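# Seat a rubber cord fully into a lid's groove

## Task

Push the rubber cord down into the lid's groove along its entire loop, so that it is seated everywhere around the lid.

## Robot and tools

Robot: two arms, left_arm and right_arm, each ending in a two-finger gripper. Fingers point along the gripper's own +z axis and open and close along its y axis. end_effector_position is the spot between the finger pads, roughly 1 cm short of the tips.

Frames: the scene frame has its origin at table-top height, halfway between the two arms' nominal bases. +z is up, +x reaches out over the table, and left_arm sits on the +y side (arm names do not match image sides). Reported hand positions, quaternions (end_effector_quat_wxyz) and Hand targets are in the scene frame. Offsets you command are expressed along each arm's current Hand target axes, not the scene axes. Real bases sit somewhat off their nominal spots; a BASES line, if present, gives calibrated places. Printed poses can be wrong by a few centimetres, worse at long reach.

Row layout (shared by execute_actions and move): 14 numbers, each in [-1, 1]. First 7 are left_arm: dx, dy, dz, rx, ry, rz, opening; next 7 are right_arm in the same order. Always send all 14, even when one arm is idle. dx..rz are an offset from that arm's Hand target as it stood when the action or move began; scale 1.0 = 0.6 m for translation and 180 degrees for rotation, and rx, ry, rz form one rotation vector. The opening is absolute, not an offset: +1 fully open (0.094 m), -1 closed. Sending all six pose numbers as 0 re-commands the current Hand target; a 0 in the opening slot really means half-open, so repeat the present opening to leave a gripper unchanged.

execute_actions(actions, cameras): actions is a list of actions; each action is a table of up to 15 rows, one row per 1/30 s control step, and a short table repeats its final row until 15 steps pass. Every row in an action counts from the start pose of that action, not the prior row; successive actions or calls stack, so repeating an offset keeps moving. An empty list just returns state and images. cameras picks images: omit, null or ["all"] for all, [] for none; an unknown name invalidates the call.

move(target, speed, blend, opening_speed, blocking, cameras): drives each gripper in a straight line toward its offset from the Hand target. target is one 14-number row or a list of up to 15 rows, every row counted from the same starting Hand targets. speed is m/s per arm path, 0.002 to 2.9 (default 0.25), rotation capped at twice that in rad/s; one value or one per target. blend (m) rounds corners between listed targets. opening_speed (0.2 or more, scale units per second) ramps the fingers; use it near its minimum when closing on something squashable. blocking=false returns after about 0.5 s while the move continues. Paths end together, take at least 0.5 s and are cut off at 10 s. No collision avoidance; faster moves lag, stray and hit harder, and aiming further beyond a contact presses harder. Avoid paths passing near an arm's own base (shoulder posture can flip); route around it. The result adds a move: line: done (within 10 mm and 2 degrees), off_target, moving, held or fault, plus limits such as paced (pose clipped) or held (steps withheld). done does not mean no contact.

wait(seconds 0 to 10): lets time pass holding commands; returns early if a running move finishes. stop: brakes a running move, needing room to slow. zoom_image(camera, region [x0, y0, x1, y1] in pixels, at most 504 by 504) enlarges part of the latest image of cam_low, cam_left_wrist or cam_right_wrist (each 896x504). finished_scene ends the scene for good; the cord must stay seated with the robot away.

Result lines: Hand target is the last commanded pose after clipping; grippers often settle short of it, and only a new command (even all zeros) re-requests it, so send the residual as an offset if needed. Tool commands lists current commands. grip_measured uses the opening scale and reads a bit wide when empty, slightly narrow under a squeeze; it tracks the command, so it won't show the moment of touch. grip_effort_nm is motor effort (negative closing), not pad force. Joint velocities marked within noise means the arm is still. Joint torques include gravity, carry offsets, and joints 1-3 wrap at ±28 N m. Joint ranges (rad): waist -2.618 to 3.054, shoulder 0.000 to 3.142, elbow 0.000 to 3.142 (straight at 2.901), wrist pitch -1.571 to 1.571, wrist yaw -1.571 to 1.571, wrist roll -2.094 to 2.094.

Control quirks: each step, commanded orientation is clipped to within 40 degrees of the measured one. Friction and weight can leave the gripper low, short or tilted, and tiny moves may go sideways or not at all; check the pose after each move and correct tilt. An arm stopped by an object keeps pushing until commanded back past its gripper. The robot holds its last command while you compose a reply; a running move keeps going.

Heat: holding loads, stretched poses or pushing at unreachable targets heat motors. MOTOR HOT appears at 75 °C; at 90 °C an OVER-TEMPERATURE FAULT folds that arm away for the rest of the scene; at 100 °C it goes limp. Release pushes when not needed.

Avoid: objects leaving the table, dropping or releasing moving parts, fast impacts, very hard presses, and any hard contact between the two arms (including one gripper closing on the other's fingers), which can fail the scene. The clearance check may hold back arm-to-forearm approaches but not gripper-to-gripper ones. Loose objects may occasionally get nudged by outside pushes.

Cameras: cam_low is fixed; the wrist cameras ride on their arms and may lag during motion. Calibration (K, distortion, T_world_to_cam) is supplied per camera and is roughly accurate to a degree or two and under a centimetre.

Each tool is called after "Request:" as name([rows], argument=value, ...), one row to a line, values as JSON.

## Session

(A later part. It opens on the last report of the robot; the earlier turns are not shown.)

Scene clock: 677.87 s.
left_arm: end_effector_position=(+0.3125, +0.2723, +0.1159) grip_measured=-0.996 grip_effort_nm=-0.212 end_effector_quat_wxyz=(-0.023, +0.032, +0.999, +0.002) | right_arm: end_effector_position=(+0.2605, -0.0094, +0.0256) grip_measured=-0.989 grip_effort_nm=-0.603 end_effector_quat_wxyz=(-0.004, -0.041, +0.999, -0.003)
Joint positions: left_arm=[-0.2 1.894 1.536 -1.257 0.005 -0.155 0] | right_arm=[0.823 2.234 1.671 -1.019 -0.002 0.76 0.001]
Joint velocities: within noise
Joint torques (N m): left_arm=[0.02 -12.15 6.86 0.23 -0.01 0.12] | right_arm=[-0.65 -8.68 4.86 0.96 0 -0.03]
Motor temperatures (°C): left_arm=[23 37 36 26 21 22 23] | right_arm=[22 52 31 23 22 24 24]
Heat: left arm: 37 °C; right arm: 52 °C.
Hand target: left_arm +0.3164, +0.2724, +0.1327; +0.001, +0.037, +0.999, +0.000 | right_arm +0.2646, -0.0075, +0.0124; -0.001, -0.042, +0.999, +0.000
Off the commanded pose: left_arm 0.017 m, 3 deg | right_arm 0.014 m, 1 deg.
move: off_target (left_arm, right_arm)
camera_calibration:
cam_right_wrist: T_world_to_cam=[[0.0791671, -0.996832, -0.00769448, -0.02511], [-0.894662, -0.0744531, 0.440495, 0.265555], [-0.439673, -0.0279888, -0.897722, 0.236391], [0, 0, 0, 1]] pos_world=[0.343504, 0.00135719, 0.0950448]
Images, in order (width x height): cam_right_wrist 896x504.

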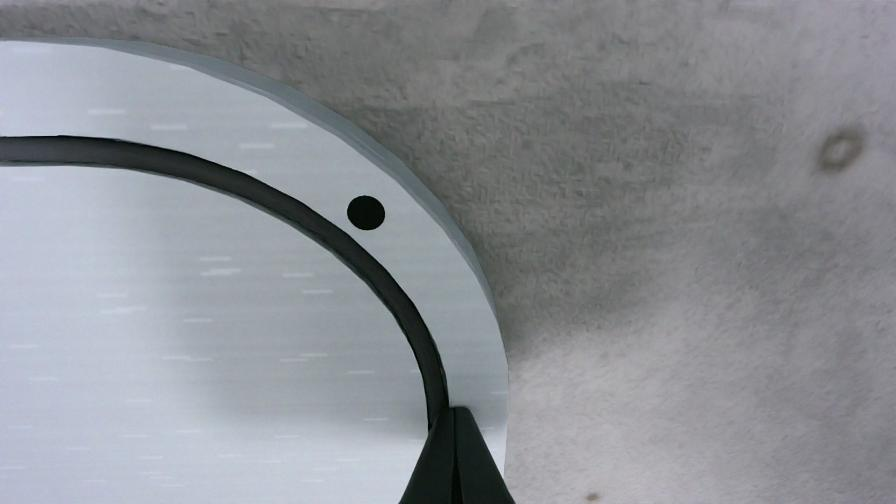

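Request:
move([
  [0,0,0,0,0,0,-1,0,0,-0.05,0,0,0,-1],
  [0,0,0,0,0,0,-1,0,0.008,-0.05,0,0,0,-1],
  [0,0,0,0,0,0,-1,0,0.008,0,0,0,0,-1],
], speed=0.1, cameras=["cam_right_wrist"])

Request:
move([
  [0,0,0,0,0,0,-1,0,0,-0.06,0,0,0,-1],
  [0,0,0,0,0,0,-1,-0.0718,0.0205,-0.06,0,0,0,-1],
  [0,0,0,0,0,0,-1,-0.0718,0.0205,0,0,0,0,-1],
], speed=0.1, cameras=["cam_right_wrist"])

Request:
move([
  [0,0,0,0,0,0,-1,0,0,-0.1,0,0,0,-1],
  [0,0.1,0,0,0,0,-1,0.14,-0.05,-0.3,0,0,0,-1],
], speed=0.15)

Scene clock: 694.67 s.
left_arm: end_effector_position=(+0.3125, +0.2723, +0.1159) grip_measured=-0.996 grip_effort_nm=-0.212 end_effector_quat_wxyz=(-0.023, +0.032, +0.999, +0.002) | right_arm: end_effector_position=(+0.2647, -0.0047, +0.0261) grip_measured=-0.989 grip_effort_nm=-0.603 end_effector_quat_wxyz=(+0.000, -0.041, +0.999, +0.002)
Joint positions: left_arm=[-0.2 1.894 1.536 -1.257 0.005 -0.155 0] | right_arm=[0.823 2.244 1.69 -1.014 -0.002 0.759 0.001]
Joint velocities: within noise
Joint torques (N m): left_arm=[0.09 -12 6.87 0.2 -0.01 0.2] | right_arm=[-0.02 -8.84 5 0.85 -0.01 0.07]
Motor temperatures (°C): left_arm=[23 38 37 26 21 22 23] | right_arm=[22 46 31 23 22 24 24]
Heat: left arm: 38 °C; right arm: 46 °C.
Hand target: left_arm +0.3164, +0.2724, +0.1327; +0.001, +0.037, +0.999, +0.000 | right_arm +0.2644, -0.0026, +0.0125; -0.001, -0.042, +0.999, +0.000
Off the commanded pose: left_arm 0.017 m, 3 deg | right_arm 0.014 m, 0 deg.
move: off_target (left_arm, right_arm)
camera_calibration:
cam_right_wrist: T_world_to_cam=[[0.0797052, -0.996667, -0.017381, -0.0205791], [-0.89871, -0.0793928, 0.431298, 0.270784], [-0.43124, -0.0187562, -0.902042, 0.236713], [0, 0, 0, 1]] pos_world=[0.347076, 0.00542758, 0.0963788]
Images, in order (width x height): cam_right_wrist 896x504.

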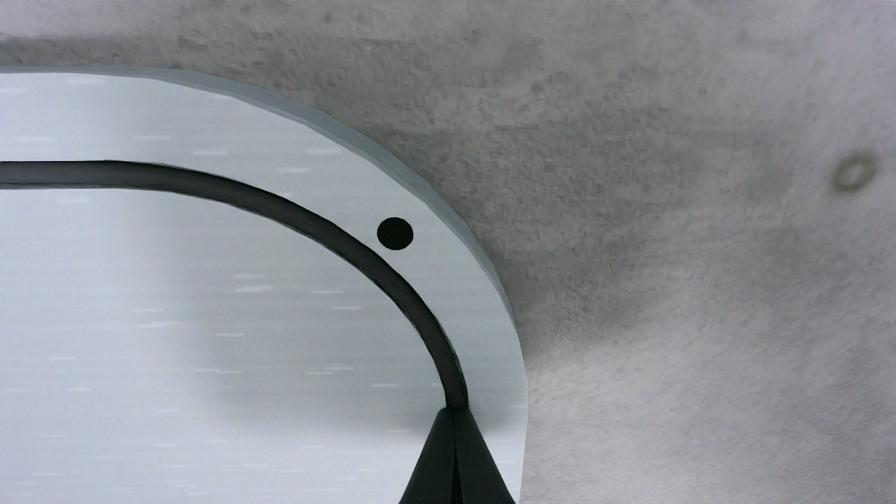

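Scene clock: 696.27 s.
left_arm: end_effector_position=(+0.3125, +0.2723, +0.1159) grip_measured=-0.996 grip_effort_nm=-0.208 end_effector_quat_wxyz=(-0.023, +0.032, +0.999, +0.002) | right_arm: end_effector_position=(+0.3044, +0.0141, +0.0269) grip_measured=-0.989 grip_effort_nm=-0.603 end_effector_quat_wxyz=(+0.002, -0.040, +0.999, +0.003)
Joint positions: left_arm=[-0.2 1.894 1.536 -1.257 0.005 -0.155 0] | right_arm=[0.786 2.411 1.983 -1.137 -0.002 0.724 0.001]
Joint velocities: within noise
Joint torques (N m): left_arm=[0.06 -12.19 6.75 0.23 0 0.22] | right_arm=[-0.68 -9.94 5.07 0.84 0.01 -0.03]
Motor temperatures (°C): left_arm=[23 38 37 26 21 22 23] | right_arm=[22 46 31 23 22 24 24]
Heat: left arm: 38 °C; right arm: 46 °C.
Hand target: left_arm +0.3164, +0.2724, +0.1327; +0.001, +0.037, +0.999, +0.000 | right_arm +0.3062, +0.0132, +0.0124; -0.001, -0.042, +0.999, +0.000
Off the commanded pose: left_arm 0.017 m, 3 deg | right_arm 0.015 m, 0 deg.
move: off_target (left_arm, right_arm)
camera_calibration:
cam_right_wrist: T_world_to_cam=[[0.0786307, -0.996704, -0.019936, -0.00462287], [-0.900009, -0.0795741, 0.428547, 0.308175], [-0.428721, -0.0157544, -0.9033, 0.254121], [0, 0, 0, 1]] pos_world=[0.386671, 0.0239187, 0.097388]
Images, in order (width x height): cam_right_wrist 896x504.

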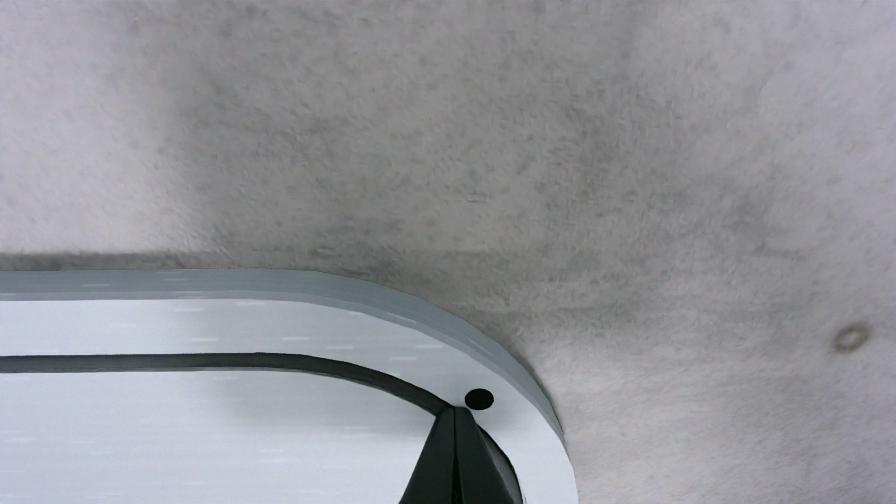

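Scene clock: 698.37 s.
left_arm: end_effector_position=(+0.3207, +0.3305, +0.1195) grip_measured=-0.996 grip_effort_nm=-0.212 end_effector_quat_wxyz=(-0.017, +0.032, +0.999, -0.002) | right_arm: end_effector_position=(+0.2304, -0.0213, +0.1824) grip_measured=-0.989 grip_effort_nm=-0.608 end_effector_quat_wxyz=(-0.002, -0.044, +0.999, -0.001)
Joint positions: left_arm=[-0.028 1.883 1.536 -1.257 0.005 0.018 0] | right_arm=[0.86 2.063 2.031 -1.544 -0.002 0.789 0.001]
Joint velocities: within noise
Joint torques (N m): left_arm=[0.17 -12.1 5.74 0.32 -0.06 0.19] | right_arm=[0.13 -12.16 5.98 0.27 -0.01 0.17]
Motor temperatures (°C): left_arm=[23 38 37 26 21 22 23] | right_arm=[22 47 31 23 22 24 24]
Heat: left arm: 38 °C; right arm: 47 °C.
Hand target: left_arm +0.3209, +0.3323, +0.1328; +0.001, +0.037, +0.999, +0.000 | right_arm +0.2253, -0.0237, +0.1925; -0.001, -0.042, +0.999, +0.000
Off the commanded pose: left_arm 0.013 m, 2 deg | right_arm 0.012 m, 0 deg.
joint sent to its limit (right arm) — joint 4 (wrist pitch), lower limit. The joint targets still meet the commanded pose.
move: off_target (left_arm, right_arm)
camera_calibration:
cam_left_wrist: T_world_to_cam=[[-0.092691, -0.99564, 0.0104144, 0.359161], [-0.883245, 0.0870469, 0.460762, 0.245884], [-0.45966, 0.03351, -0.887463, 0.342418], [0, 0, 0, 1]] pos_world=[0.407862, 0.324717, 0.186849]
cam_right_wrist: T_world_to_cam=[[0.0869227, -0.996142, -0.0120326, -0.034397], [-0.895979, -0.0834513, 0.436185, 0.169708], [-0.435506, -0.0271334, -0.899777, 0.363088], [0, 0, 0, 1]] pos_world=[0.313172, -0.0102502, 0.25226]

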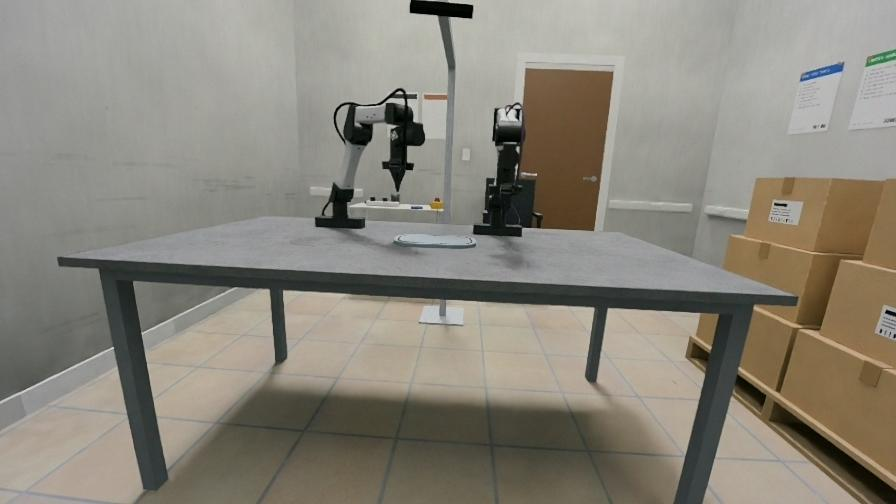

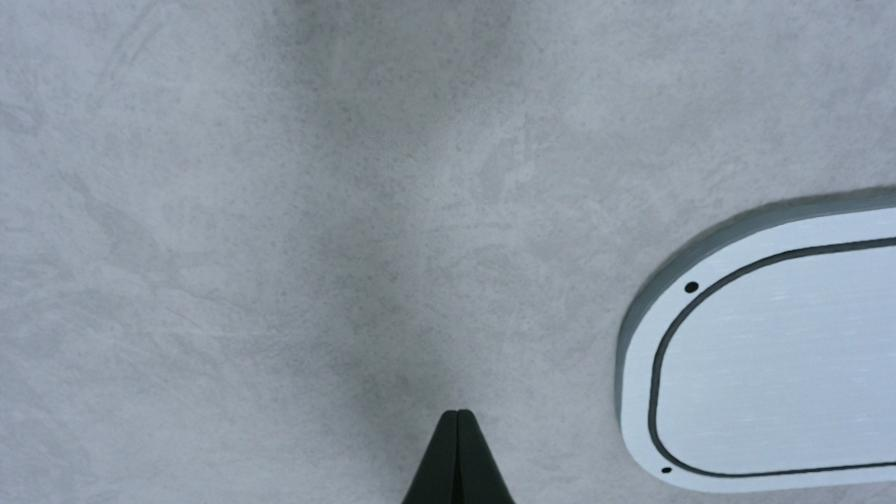

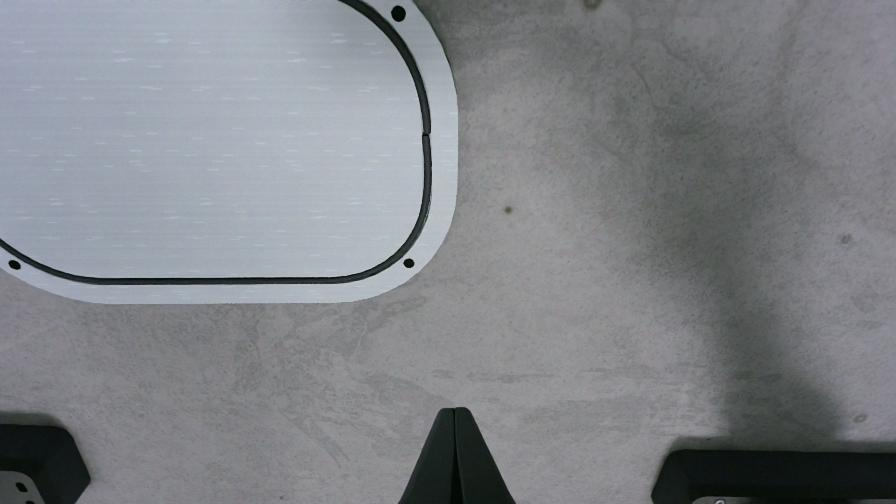

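Request:
wait(seconds=0.1)

Request:
zoom_image(camera="cam_right_wrist", region=[370, 80, 490, 190])

Request:
zoom_image(camera="cam_right_wrist", region=[200, 60, 600, 460])

Scene clock: 706.53 s.
left_arm: end_effector_position=(+0.3207, +0.3305, +0.1195) grip_measured=-0.996 grip_effort_nm=-0.208 end_effector_quat_wxyz=(-0.017, +0.033, +0.999, -0.002) | right_arm: end_effector_position=(+0.2302, -0.0216, +0.1824) grip_measured=-0.989 grip_effort_nm=-0.603 end_effector_quat_wxyz=(-0.003, -0.044, +0.999, -0.002)
Joint positions: left_arm=[-0.028 1.883 1.536 -1.257 0.005 0.018 0] | right_arm=[0.86 2.063 2.031 -1.545 -0.002 0.79 0.001]
Joint velocities: within noise
Joint torques (N m): left_arm=[0.31 -12.31 5.71 0.35 0 0.16] | right_arm=[0.06 -12.01 6.09 0.25 -0.04 0.16]
Motor temperatures (°C): left_arm=[23 38 37 26 21 22 23] | right_arm=[22 49 31 23 22 24 24]
Heat: left arm: 38 °C; right arm: 49 °C.
Hand target: left_arm +0.3209, +0.3323, +0.1328; +0.001, +0.037, +0.999, +0.000 | right_arm +0.2253, -0.0237, +0.1925; -0.001, -0.042, +0.999, +0.000
Tool commands: left_gripper/opening=-1.0 right_gripper/opening=-1.0
Off the commanded pose: left_arm 0.013 m, 2 deg | right_arm 0.011 m, 0 deg.
wait: 0.10 s; at rest from the start
camera_calibration:
cam_left_wrist: T_world_to_cam=[[-0.0934486, -0.995569, 0.0104667, 0.359436], [-0.883203, 0.087745, 0.460709, 0.24565], [-0.459586, 0.0338084, -0.88749, 0.342297], [0, 0, 0, 1]] pos_world=[0.407862, 0.324716, 0.186849]
cam_right_wrist: T_world_to_cam=[[0.0861397, -0.996223, -0.0109595, -0.0346042], [-0.895614, -0.0822497, 0.437162, 0.169214], [-0.436412, -0.0278415, -0.899316, 0.363064], [0, 0, 0, 1]] pos_world=[0.312977, -0.0104475, 0.252157]

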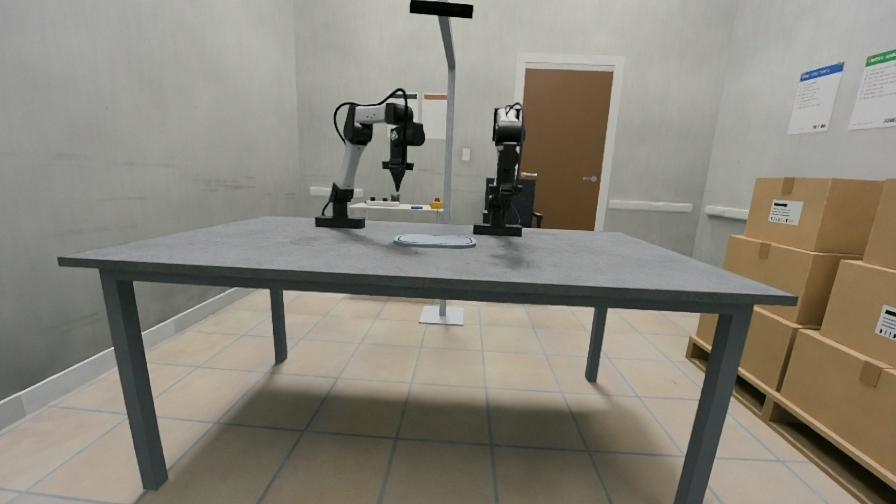

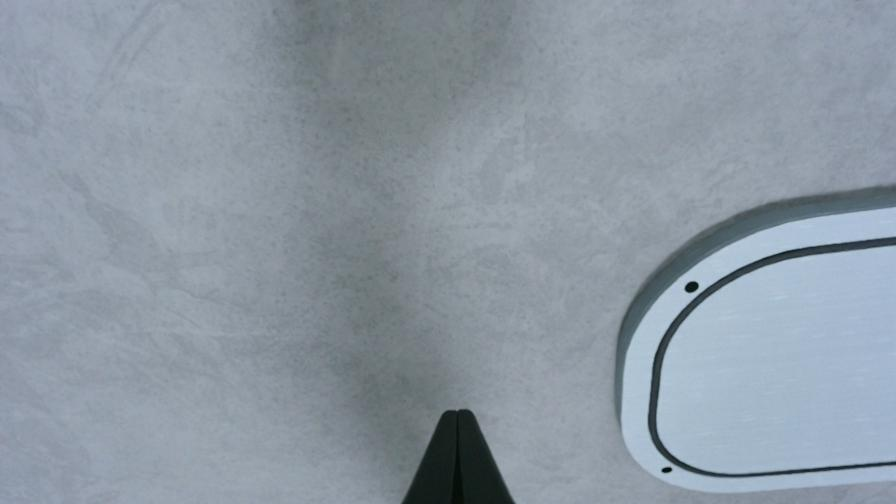

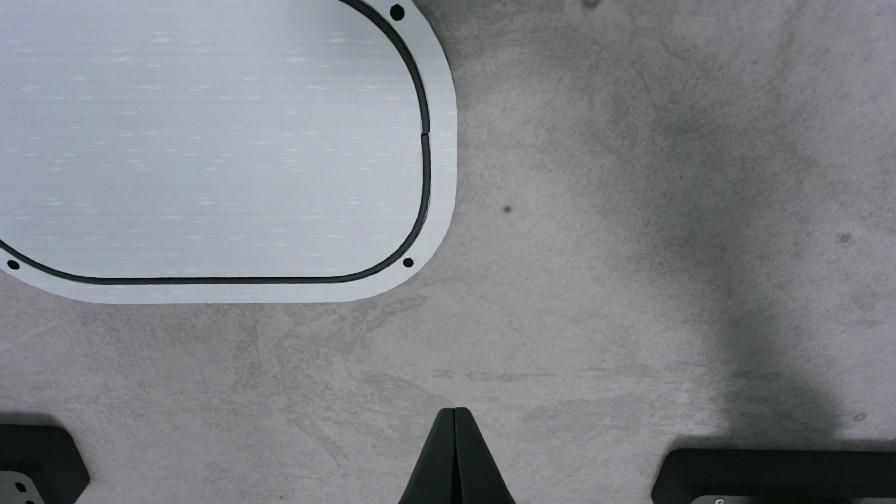

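Scaled by 4.200 from the camera's 896x504 image, which has a finer 1280x720 frame.

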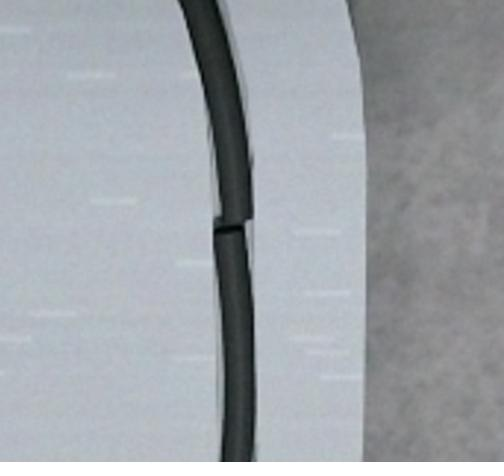

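Scaled by 1.260 from the camera's 896x504 image, which has a finer 1280x720 frame.

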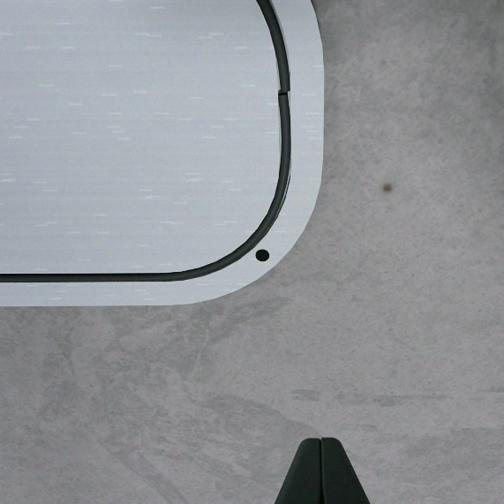

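Request:
move(target=[0,0,0,0,0,0,-1,-0.077,0.0257,0.245,0,0,0,-1])

Request:
zoom_image(camera="cam_right_wrist", region=[380, 330, 520, 470])

Scene clock: 719.13 s.
left_arm: end_effector_position=(+0.3207, +0.3305, +0.1195) grip_measured=-0.996 grip_effort_nm=-0.212 end_effector_quat_wxyz=(-0.017, +0.033, +0.999, -0.002) | right_arm: end_effector_position=(+0.2652, -0.0053, +0.0462) grip_measured=-0.989 grip_effort_nm=-0.603 end_effector_quat_wxyz=(-0.005, -0.042, +0.999, -0.004)
Joint positions: left_arm=[-0.028 1.883 1.536 -1.257 0.005 0.018 0] | right_arm=[0.821 2.236 1.76 -1.107 -0.002 0.756 0.001]
Joint velocities: within noise
Joint torques (N m): left_arm=[0.27 -12.4 5.78 0.31 0 0.14] | right_arm=[-0.83 -10.55 6.56 0.53 -0.03 0]
Motor temperatures (°C): left_arm=[23 39 36 26 21 22 23] | right_arm=[22 50 31 23 22 24 24]
Heat: left arm: 39 °C; right arm: 50 °C.
Hand target: left_arm +0.3209, +0.3323, +0.1328; +0.001, +0.037, +0.999, +0.000 | right_arm +0.2698, -0.0046, +0.0455; -0.001, -0.042, +0.999, +0.000
Off the commanded pose: left_arm 0.013 m, 2 deg | right_arm 0.005 m, 1 deg.
move: off_target (left_arm)
camera_calibration:
cam_left_wrist: T_world_to_cam=[[-0.0934486, -0.995569, 0.0104667, 0.359436], [-0.883203, 0.087745, 0.460709, 0.24565], [-0.459586, 0.0338084, -0.88749, 0.342297], [0, 0, 0, 1]] pos_world=[0.407862, 0.324716, 0.186849]
cam_right_wrist: T_world_to_cam=[[0.0814858, -0.996651, -0.00690753, -0.0219409], [-0.894161, -0.0761643, 0.44122, 0.260888], [-0.440269, -0.0297767, -0.897372, 0.257198], [0, 0, 0, 1]] pos_world=[0.3483, 0.00566147, 0.115542]

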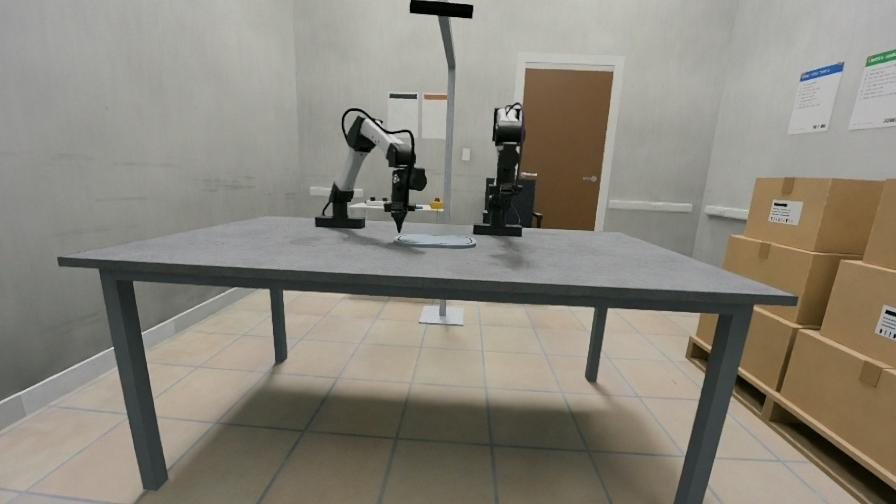

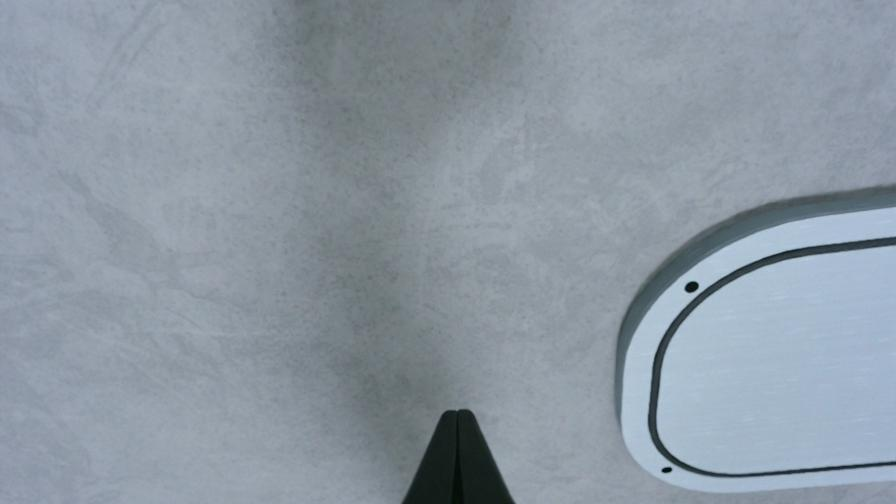

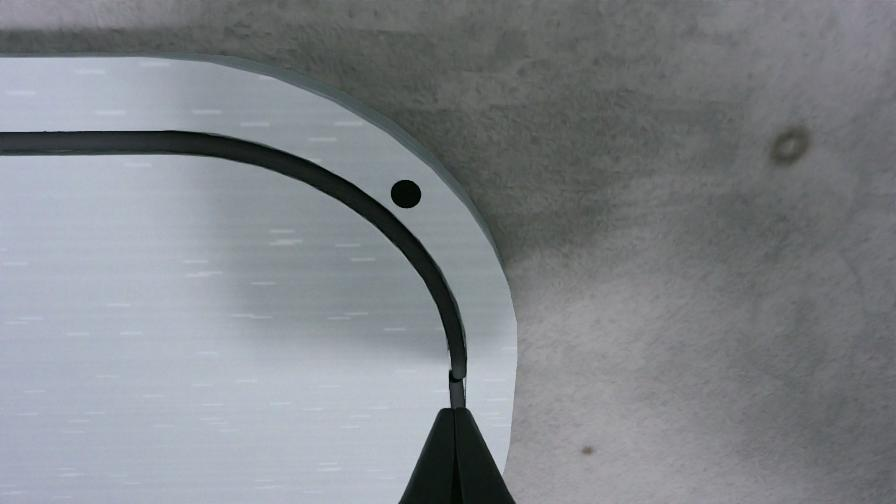

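Scaled by 3.600 from the camera's 896x504 image, which has a finer 1280x720 frame.

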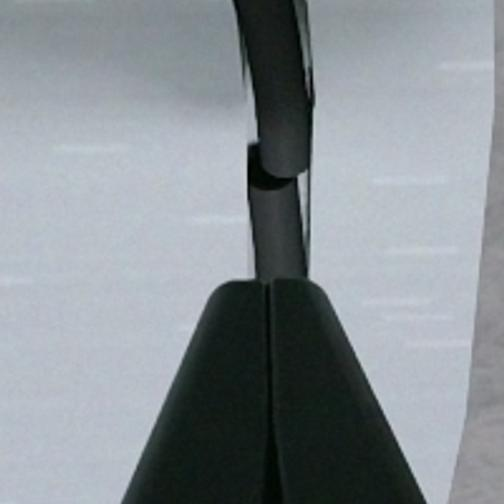

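Request:
move(target=[0,0,0,0,0,0,-1,-0.003,-0.002,0.024,0,0,0,-1], speed=0.1, cameras=["cam_right_wrist"])

Request:
zoom_image(camera="cam_right_wrist", region=[380, 330, 520, 470])

Scene clock: 727.53 s.
left_arm: end_effector_position=(+0.3207, +0.3305, +0.1195) grip_measured=-0.996 grip_effort_nm=-0.203 end_effector_quat_wxyz=(-0.017, +0.033, +0.999, -0.002) | right_arm: end_effector_position=(+0.2684, -0.0028, +0.0378) grip_measured=-0.989 grip_effort_nm=-0.603 end_effector_quat_wxyz=(+0.001, -0.043, +0.999, +0.002)
Joint positions: left_arm=[-0.028 1.883 1.536 -1.257 0.005 0.018 0] | right_arm=[0.819 2.244 1.738 -1.06 -0.002 0.751 0.001]
Joint velocities: within noise
Joint torques (N m): left_arm=[0.17 -12.3 5.85 0.31 0 0.17] | right_arm=[-1.14 -9.69 5.72 0.6 -0.02 0]
Motor temperatures (°C): left_arm=[23 39 36 26 21 22 23] | right_arm=[22 50 31 23 22 24 24]
Heat: left arm: 39 °C; right arm: 50 °C.
Hand target: left_arm +0.3209, +0.3323, +0.1328; +0.001, +0.037, +0.999, +0.000 | right_arm +0.2718, -0.0055, +0.0311; -0.001, -0.042, +0.999, +0.000
Off the commanded pose: left_arm 0.013 m, 2 deg | right_arm 0.008 m, 0 deg.
move: off_target (left_arm)
camera_calibration:
cam_right_wrist: T_world_to_cam=[[0.0846756, -0.996228, -0.0189751, -0.0200419], [-0.899007, -0.0845964, 0.429686, 0.269405], [-0.429671, -0.0193253, -0.902779, 0.248482], [0, 0, 0, 1]] pos_world=[0.350659, 0.00762639, 0.108184]
Images, in order (width x height): cam_right_wrist 896x504.

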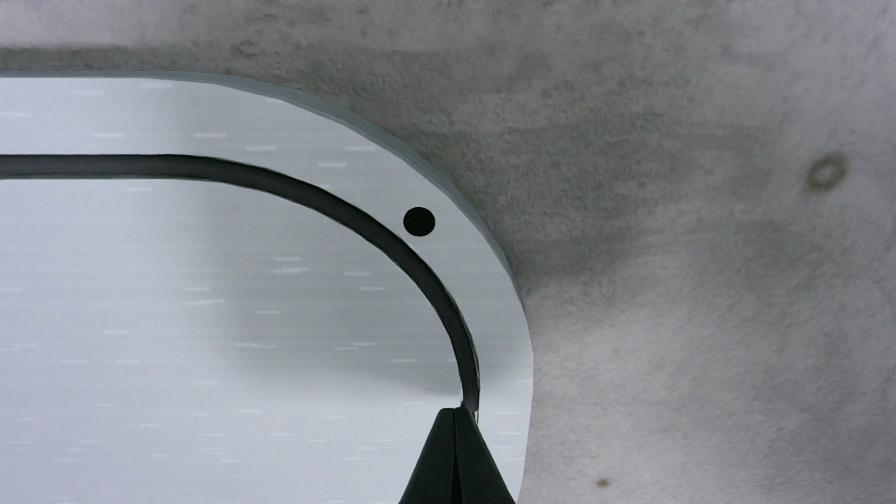

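Scaled by 3.600 from the camera's 896x504 image, which has a finer 1280x720 frame.

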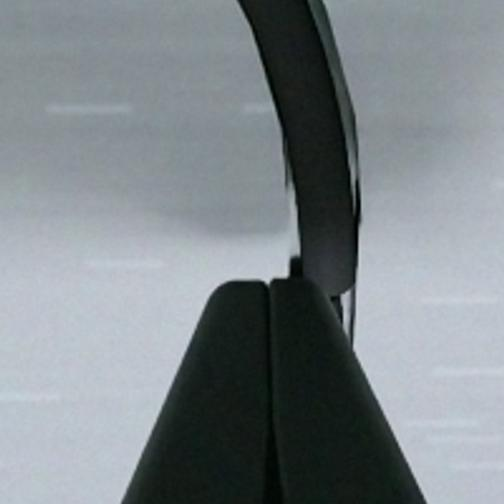

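Request:
move([
  [0,0,0,0,0,0,-1,0,0,-0.03,0,0,0,-1],
  [0,0,0,0,0,0,-1,-0.006,-0.0097,-0.03,0,0,0,-1],
  [0,0,0,0,0,0,-1,-0.006,-0.0097,0.008,0,0,0,-1],
], speed=0.1, cameras=["cam_right_wrist"])

Request:
zoom_image(camera="cam_right_wrist", region=[380, 330, 520, 470])

Scene clock: 737.00 s.
left_arm: end_effector_position=(+0.3207, +0.3305, +0.1195) grip_measured=-0.996 grip_effort_nm=-0.212 end_effector_quat_wxyz=(-0.017, +0.033, +0.999, -0.002) | right_arm: end_effector_position=(+0.2741, -0.0098, +0.0326) grip_measured=-0.989 grip_effort_nm=-0.608 end_effector_quat_wxyz=(+0.001, -0.041, +0.999, +0.002)
Joint positions: left_arm=[-0.028 1.883 1.536 -1.257 0.005 0.019 0] | right_arm=[0.798 2.245 1.719 -1.041 -0.002 0.735 0.001]
Joint velocities: within noise
Joint torques (N m): left_arm=[0.16 -12.38 5.5 0.3 0.01 0.15] | right_arm=[-0.77 -9.81 5.78 0.57 0 -0.02]
Motor temperatures (°C): left_arm=[23 39 36 26 21 22 23] | right_arm=[22 48 31 23 22 24 24]
Heat: left arm: 39 °C; right arm: 48 °C.
Hand target: left_arm +0.3209, +0.3323, +0.1328; +0.001, +0.037, +0.999, +0.000 | right_arm +0.2759, -0.0111, +0.0263; -0.001, -0.042, +0.999, +0.000
Off the commanded pose: left_arm 0.013 m, 2 deg | right_arm 0.007 m, 0 deg.
move: off_target (left_arm)
camera_calibration:
cam_right_wrist: T_world_to_cam=[[0.0797299, -0.99665, -0.018201, -0.026323], [-0.899089, -0.0797859, 0.430433, 0.276193], [-0.430443, -0.017954, -0.902439, 0.24638], [0, 0, 0, 1]] pos_world=[0.356474, 0.000225011, 0.102982]
Images, in order (width x height): cam_right_wrist 896x504.

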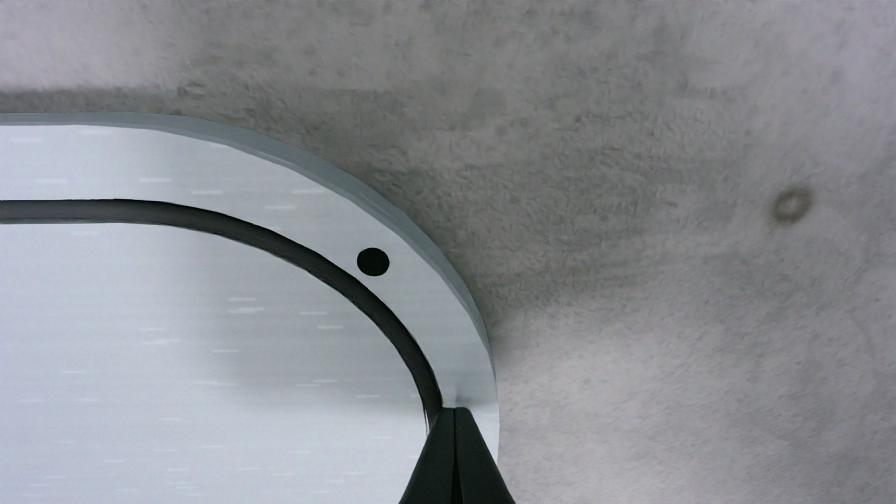

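Scaled by 3.600 from the camera's 896x504 image, which has a finer 1280x720 frame.

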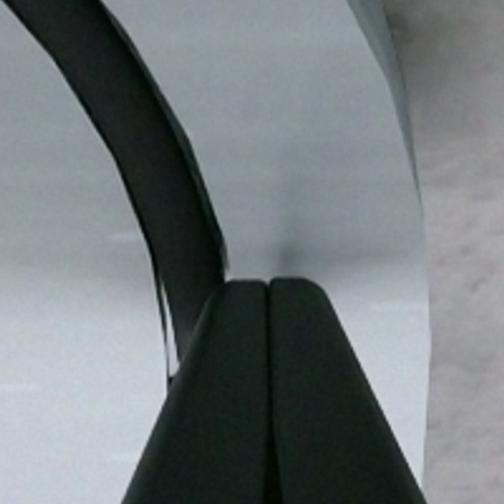

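Request:
move([
  [0,0,0,0,0,0,-1,0,0,-0.03,0,0,0,-1],
  [0,0,0,0,0,0,-1,0,0.006,-0.03,0,0,0,-1],
  [0,0,0,0,0,0,-1,0,0.006,0.005,0,0,0,-1],
], speed=0.1, cameras=["cam_right_wrist"])

Request:
zoom_image(camera="cam_right_wrist", region=[380, 330, 520, 470])

Scene clock: 742.10 s.
left_arm: end_effector_position=(+0.3207, +0.3305, +0.1195) grip_measured=-0.996 grip_effort_nm=-0.212 end_effector_quat_wxyz=(-0.017, +0.033, +0.999, -0.002) | right_arm: end_effector_position=(+0.2757, -0.0082, +0.0294) grip_measured=-0.989 grip_effort_nm=-0.598 end_effector_quat_wxyz=(+0.001, -0.041, +0.999, +0.002)
Joint positions: left_arm=[-0.028 1.883 1.536 -1.257 0.005 0.019 0] | right_arm=[0.798 2.258 1.728 -1.037 -0.002 0.735 0.001]
Joint velocities: within noise
Joint torques (N m): left_arm=[0.25 -12.19 5.67 0.29 -0.05 0.17] | right_arm=[-0.24 -9.92 5.89 0.59 -0.02 0.04]
Motor temperatures (°C): left_arm=[23 39 36 26 21 22 23] | right_arm=[22 47 31 23 22 24 24]
Heat: left arm: 39 °C; right arm: 47 °C.
Hand target: left_arm +0.3209, +0.3323, +0.1328; +0.001, +0.037, +0.999, +0.000 | right_arm +0.2755, -0.0076, +0.0233; -0.001, -0.042, +0.999, +0.000
Off the commanded pose: left_arm 0.013 m, 2 deg | right_arm 0.006 m, 0 deg.
move: off_target (left_arm)
camera_calibration:
cam_right_wrist: T_world_to_cam=[[0.0801223, -0.996629, -0.0176559, -0.0250093], [-0.898863, -0.079896, 0.430884, 0.279063], [-0.430842, -0.0186532, -0.902234, 0.244244], [0, 0, 0, 1]] pos_world=[0.358074, 0.001927, 0.0996799]
Images, in order (width x height): cam_right_wrist 896x504.

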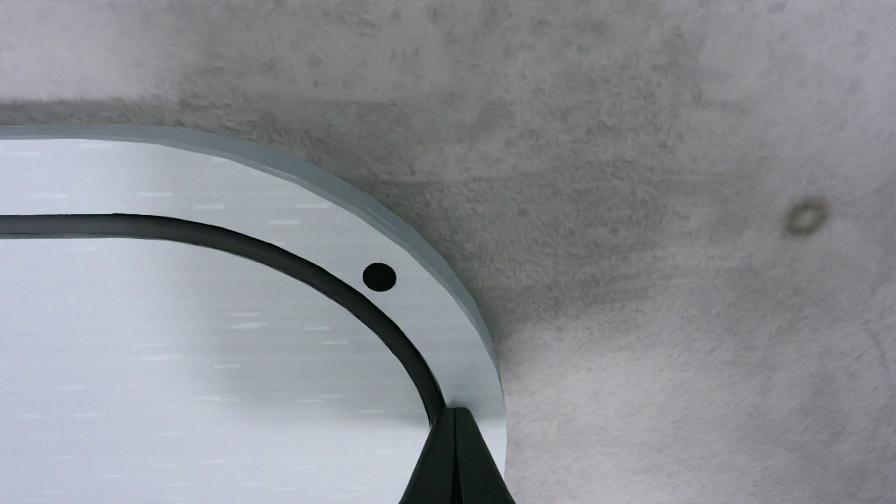

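Scaled by 3.600 from the camera's 896x504 image, which has a finer 1280x720 frame.

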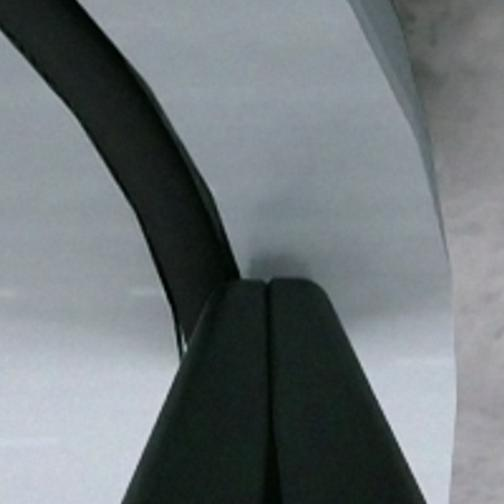

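Request:
move([
  [0,0,0,0,0,0,-1,0,0,-0.03,0,0,0,-1],
  [0,0,0,0,0,0,-1,0.0063,0.007,-0.03,0,0,0,-1],
  [0,0,0,0,0,0,-1,0.0063,0.007,0.003,0,0,0,-1],
], speed=0.1, cameras=["cam_right_wrist"])

Request:
zoom_image(camera="cam_right_wrist", region=[380, 330, 520, 470])

Scene clock: 747.03 s.
left_arm: end_effector_position=(+0.3207, +0.3305, +0.1195) grip_measured=-0.996 grip_effort_nm=-0.208 end_effector_quat_wxyz=(-0.017, +0.033, +0.999, -0.002) | right_arm: end_effector_position=(+0.2737, -0.0055, +0.0288) grip_measured=-0.989 grip_effort_nm=-0.603 end_effector_quat_wxyz=(+0.002, -0.044, +0.999, +0.003)
Joint positions: left_arm=[-0.028 1.883 1.536 -1.257 0.005 0.019 0] | right_arm=[0.806 2.258 1.726 -1.032 -0.002 0.736 0.001]
Joint velocities: within noise
Joint torques (N m): left_arm=[0.35 -12.16 5.75 0.33 0.01 0.19] | right_arm=[0.21 -9.68 5.75 0.6 -0.02 0.16]
Motor temperatures (°C): left_arm=[23 39 36 25 21 22 23] | right_arm=[22 47 31 23 22 24 24]
Heat: left arm: 39 °C; right arm: 47 °C.
Hand target: left_arm +0.3209, +0.3323, +0.1328; +0.001, +0.037, +0.999, +0.000 | right_arm +0.2714, -0.0036, +0.0216; -0.001, -0.042, +0.999, +0.000
Off the commanded pose: left_arm 0.013 m, 2 deg | right_arm 0.008 m, 1 deg.
move: off_target (left_arm)
camera_calibration:
cam_right_wrist: T_world_to_cam=[[0.0862714, -0.996071, -0.019976, -0.0238094], [-0.899327, -0.0864884, 0.428638, 0.277852], [-0.428682, -0.0190142, -0.903255, 0.242414], [0, 0, 0, 1]] pos_world=[0.355852, 0.00492442, 0.099388]
Images, in order (width x height): cam_right_wrist 896x504.

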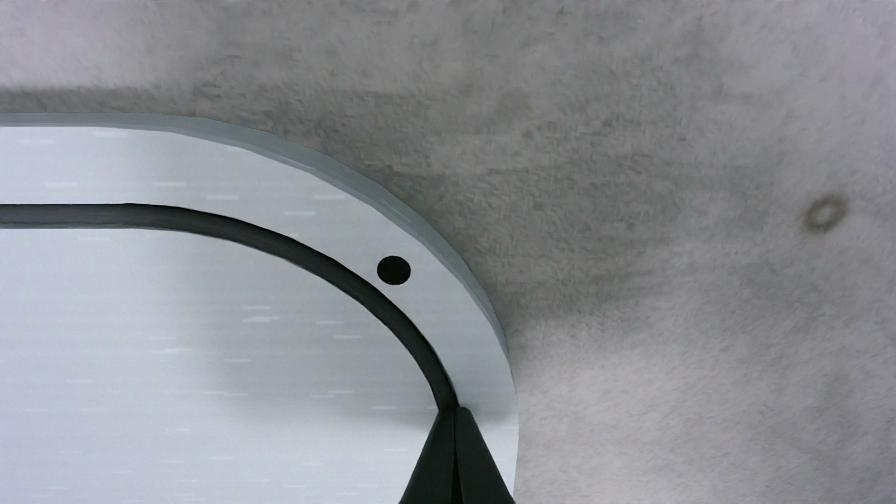

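Scaled by 3.600 from the camera's 896x504 image, which has a finer 1280x720 frame.

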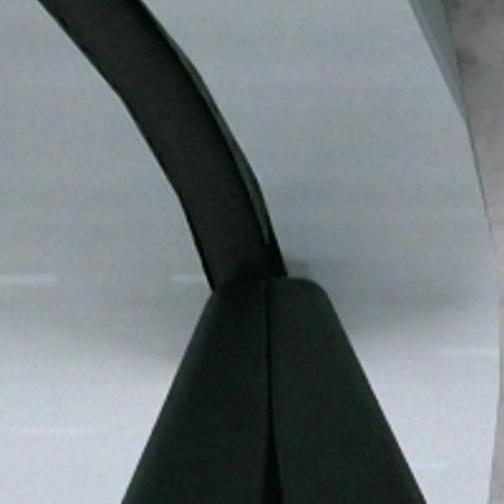

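Request:
move(target=[0,0,0,0,0,0,-1,0.001,0,0.015,0,0,0,-1], speed=0.05, cameras=["cam_right_wrist"])

Request:
zoom_image(camera="cam_right_wrist", region=[380, 330, 520, 470])

Scene clock: 751.83 s.
left_arm: end_effector_position=(+0.3207, +0.3305, +0.1195) grip_measured=-0.996 grip_effort_nm=-0.208 end_effector_quat_wxyz=(-0.017, +0.033, +0.999, -0.002) | right_arm: end_effector_position=(+0.2739, -0.0052, +0.0266) grip_measured=-0.989 grip_effort_nm=-0.608 end_effector_quat_wxyz=(+0.003, -0.044, +0.999, +0.004)
Joint positions: left_arm=[-0.028 1.883 1.536 -1.257 0.005 0.019 0] | right_arm=[0.806 2.259 1.717 -1.019 -0.002 0.737 0.001]
Joint velocities: within noise
Joint torques (N m): left_arm=[0.18 -12.37 5.64 0.34 -0.09 0.16] | right_arm=[0.27 -8.88 4.72 0.79 -0.03 0.15]
Motor temperatures (°C): left_arm=[23 40 36 25 21 22 23] | right_arm=[22 48 31 23 22 24 24]
Heat: left arm: 40 °C; right arm: 48 °C.
Hand target: left_arm +0.3209, +0.3323, +0.1328; +0.001, +0.037, +0.999, +0.000 | right_arm +0.2708, -0.0037, +0.0126; -0.001, -0.042, +0.999, +0.000
Off the commanded pose: left_arm 0.013 m, 2 deg | right_arm 0.014 m, 1 deg.
move: off_target (left_arm, right_arm)
camera_calibration:
cam_right_wrist: T_world_to_cam=[[0.0855274, -0.99608, -0.0225765, -0.0233502], [-0.900499, -0.0869775, 0.426071, 0.279502], [-0.426364, -0.0161106, -0.904408, 0.239838], [0, 0, 0, 1]] pos_world=[0.355947, 0.00491562, 0.0972971]
Images, in order (width x height): cam_right_wrist 896x504.

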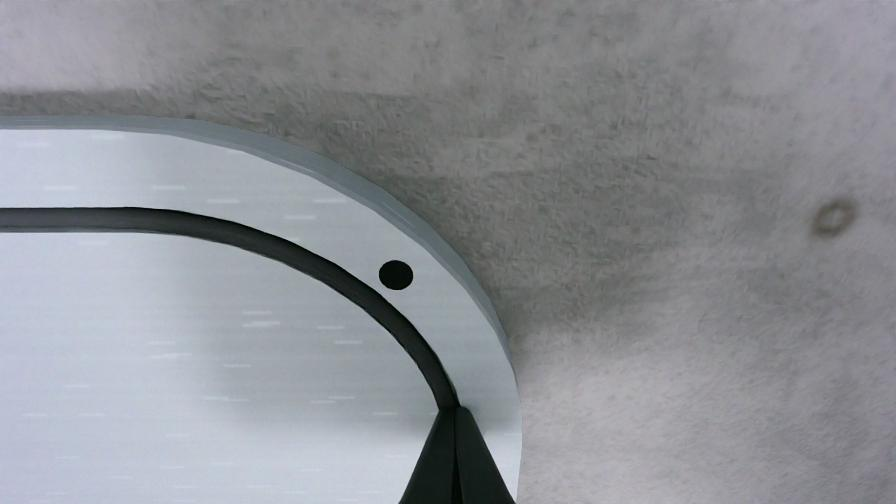

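Scaled by 3.600 from the camera's 896x504 image, which has a finer 1280x720 frame.

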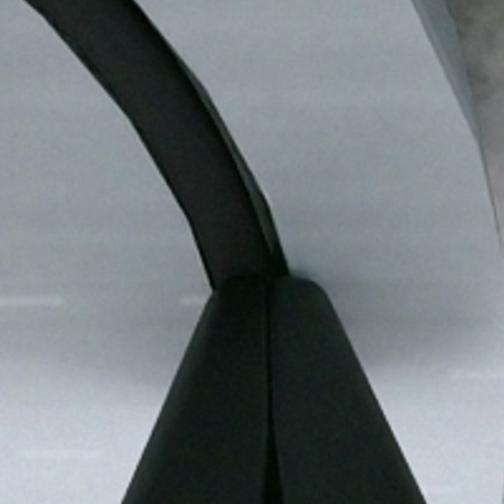

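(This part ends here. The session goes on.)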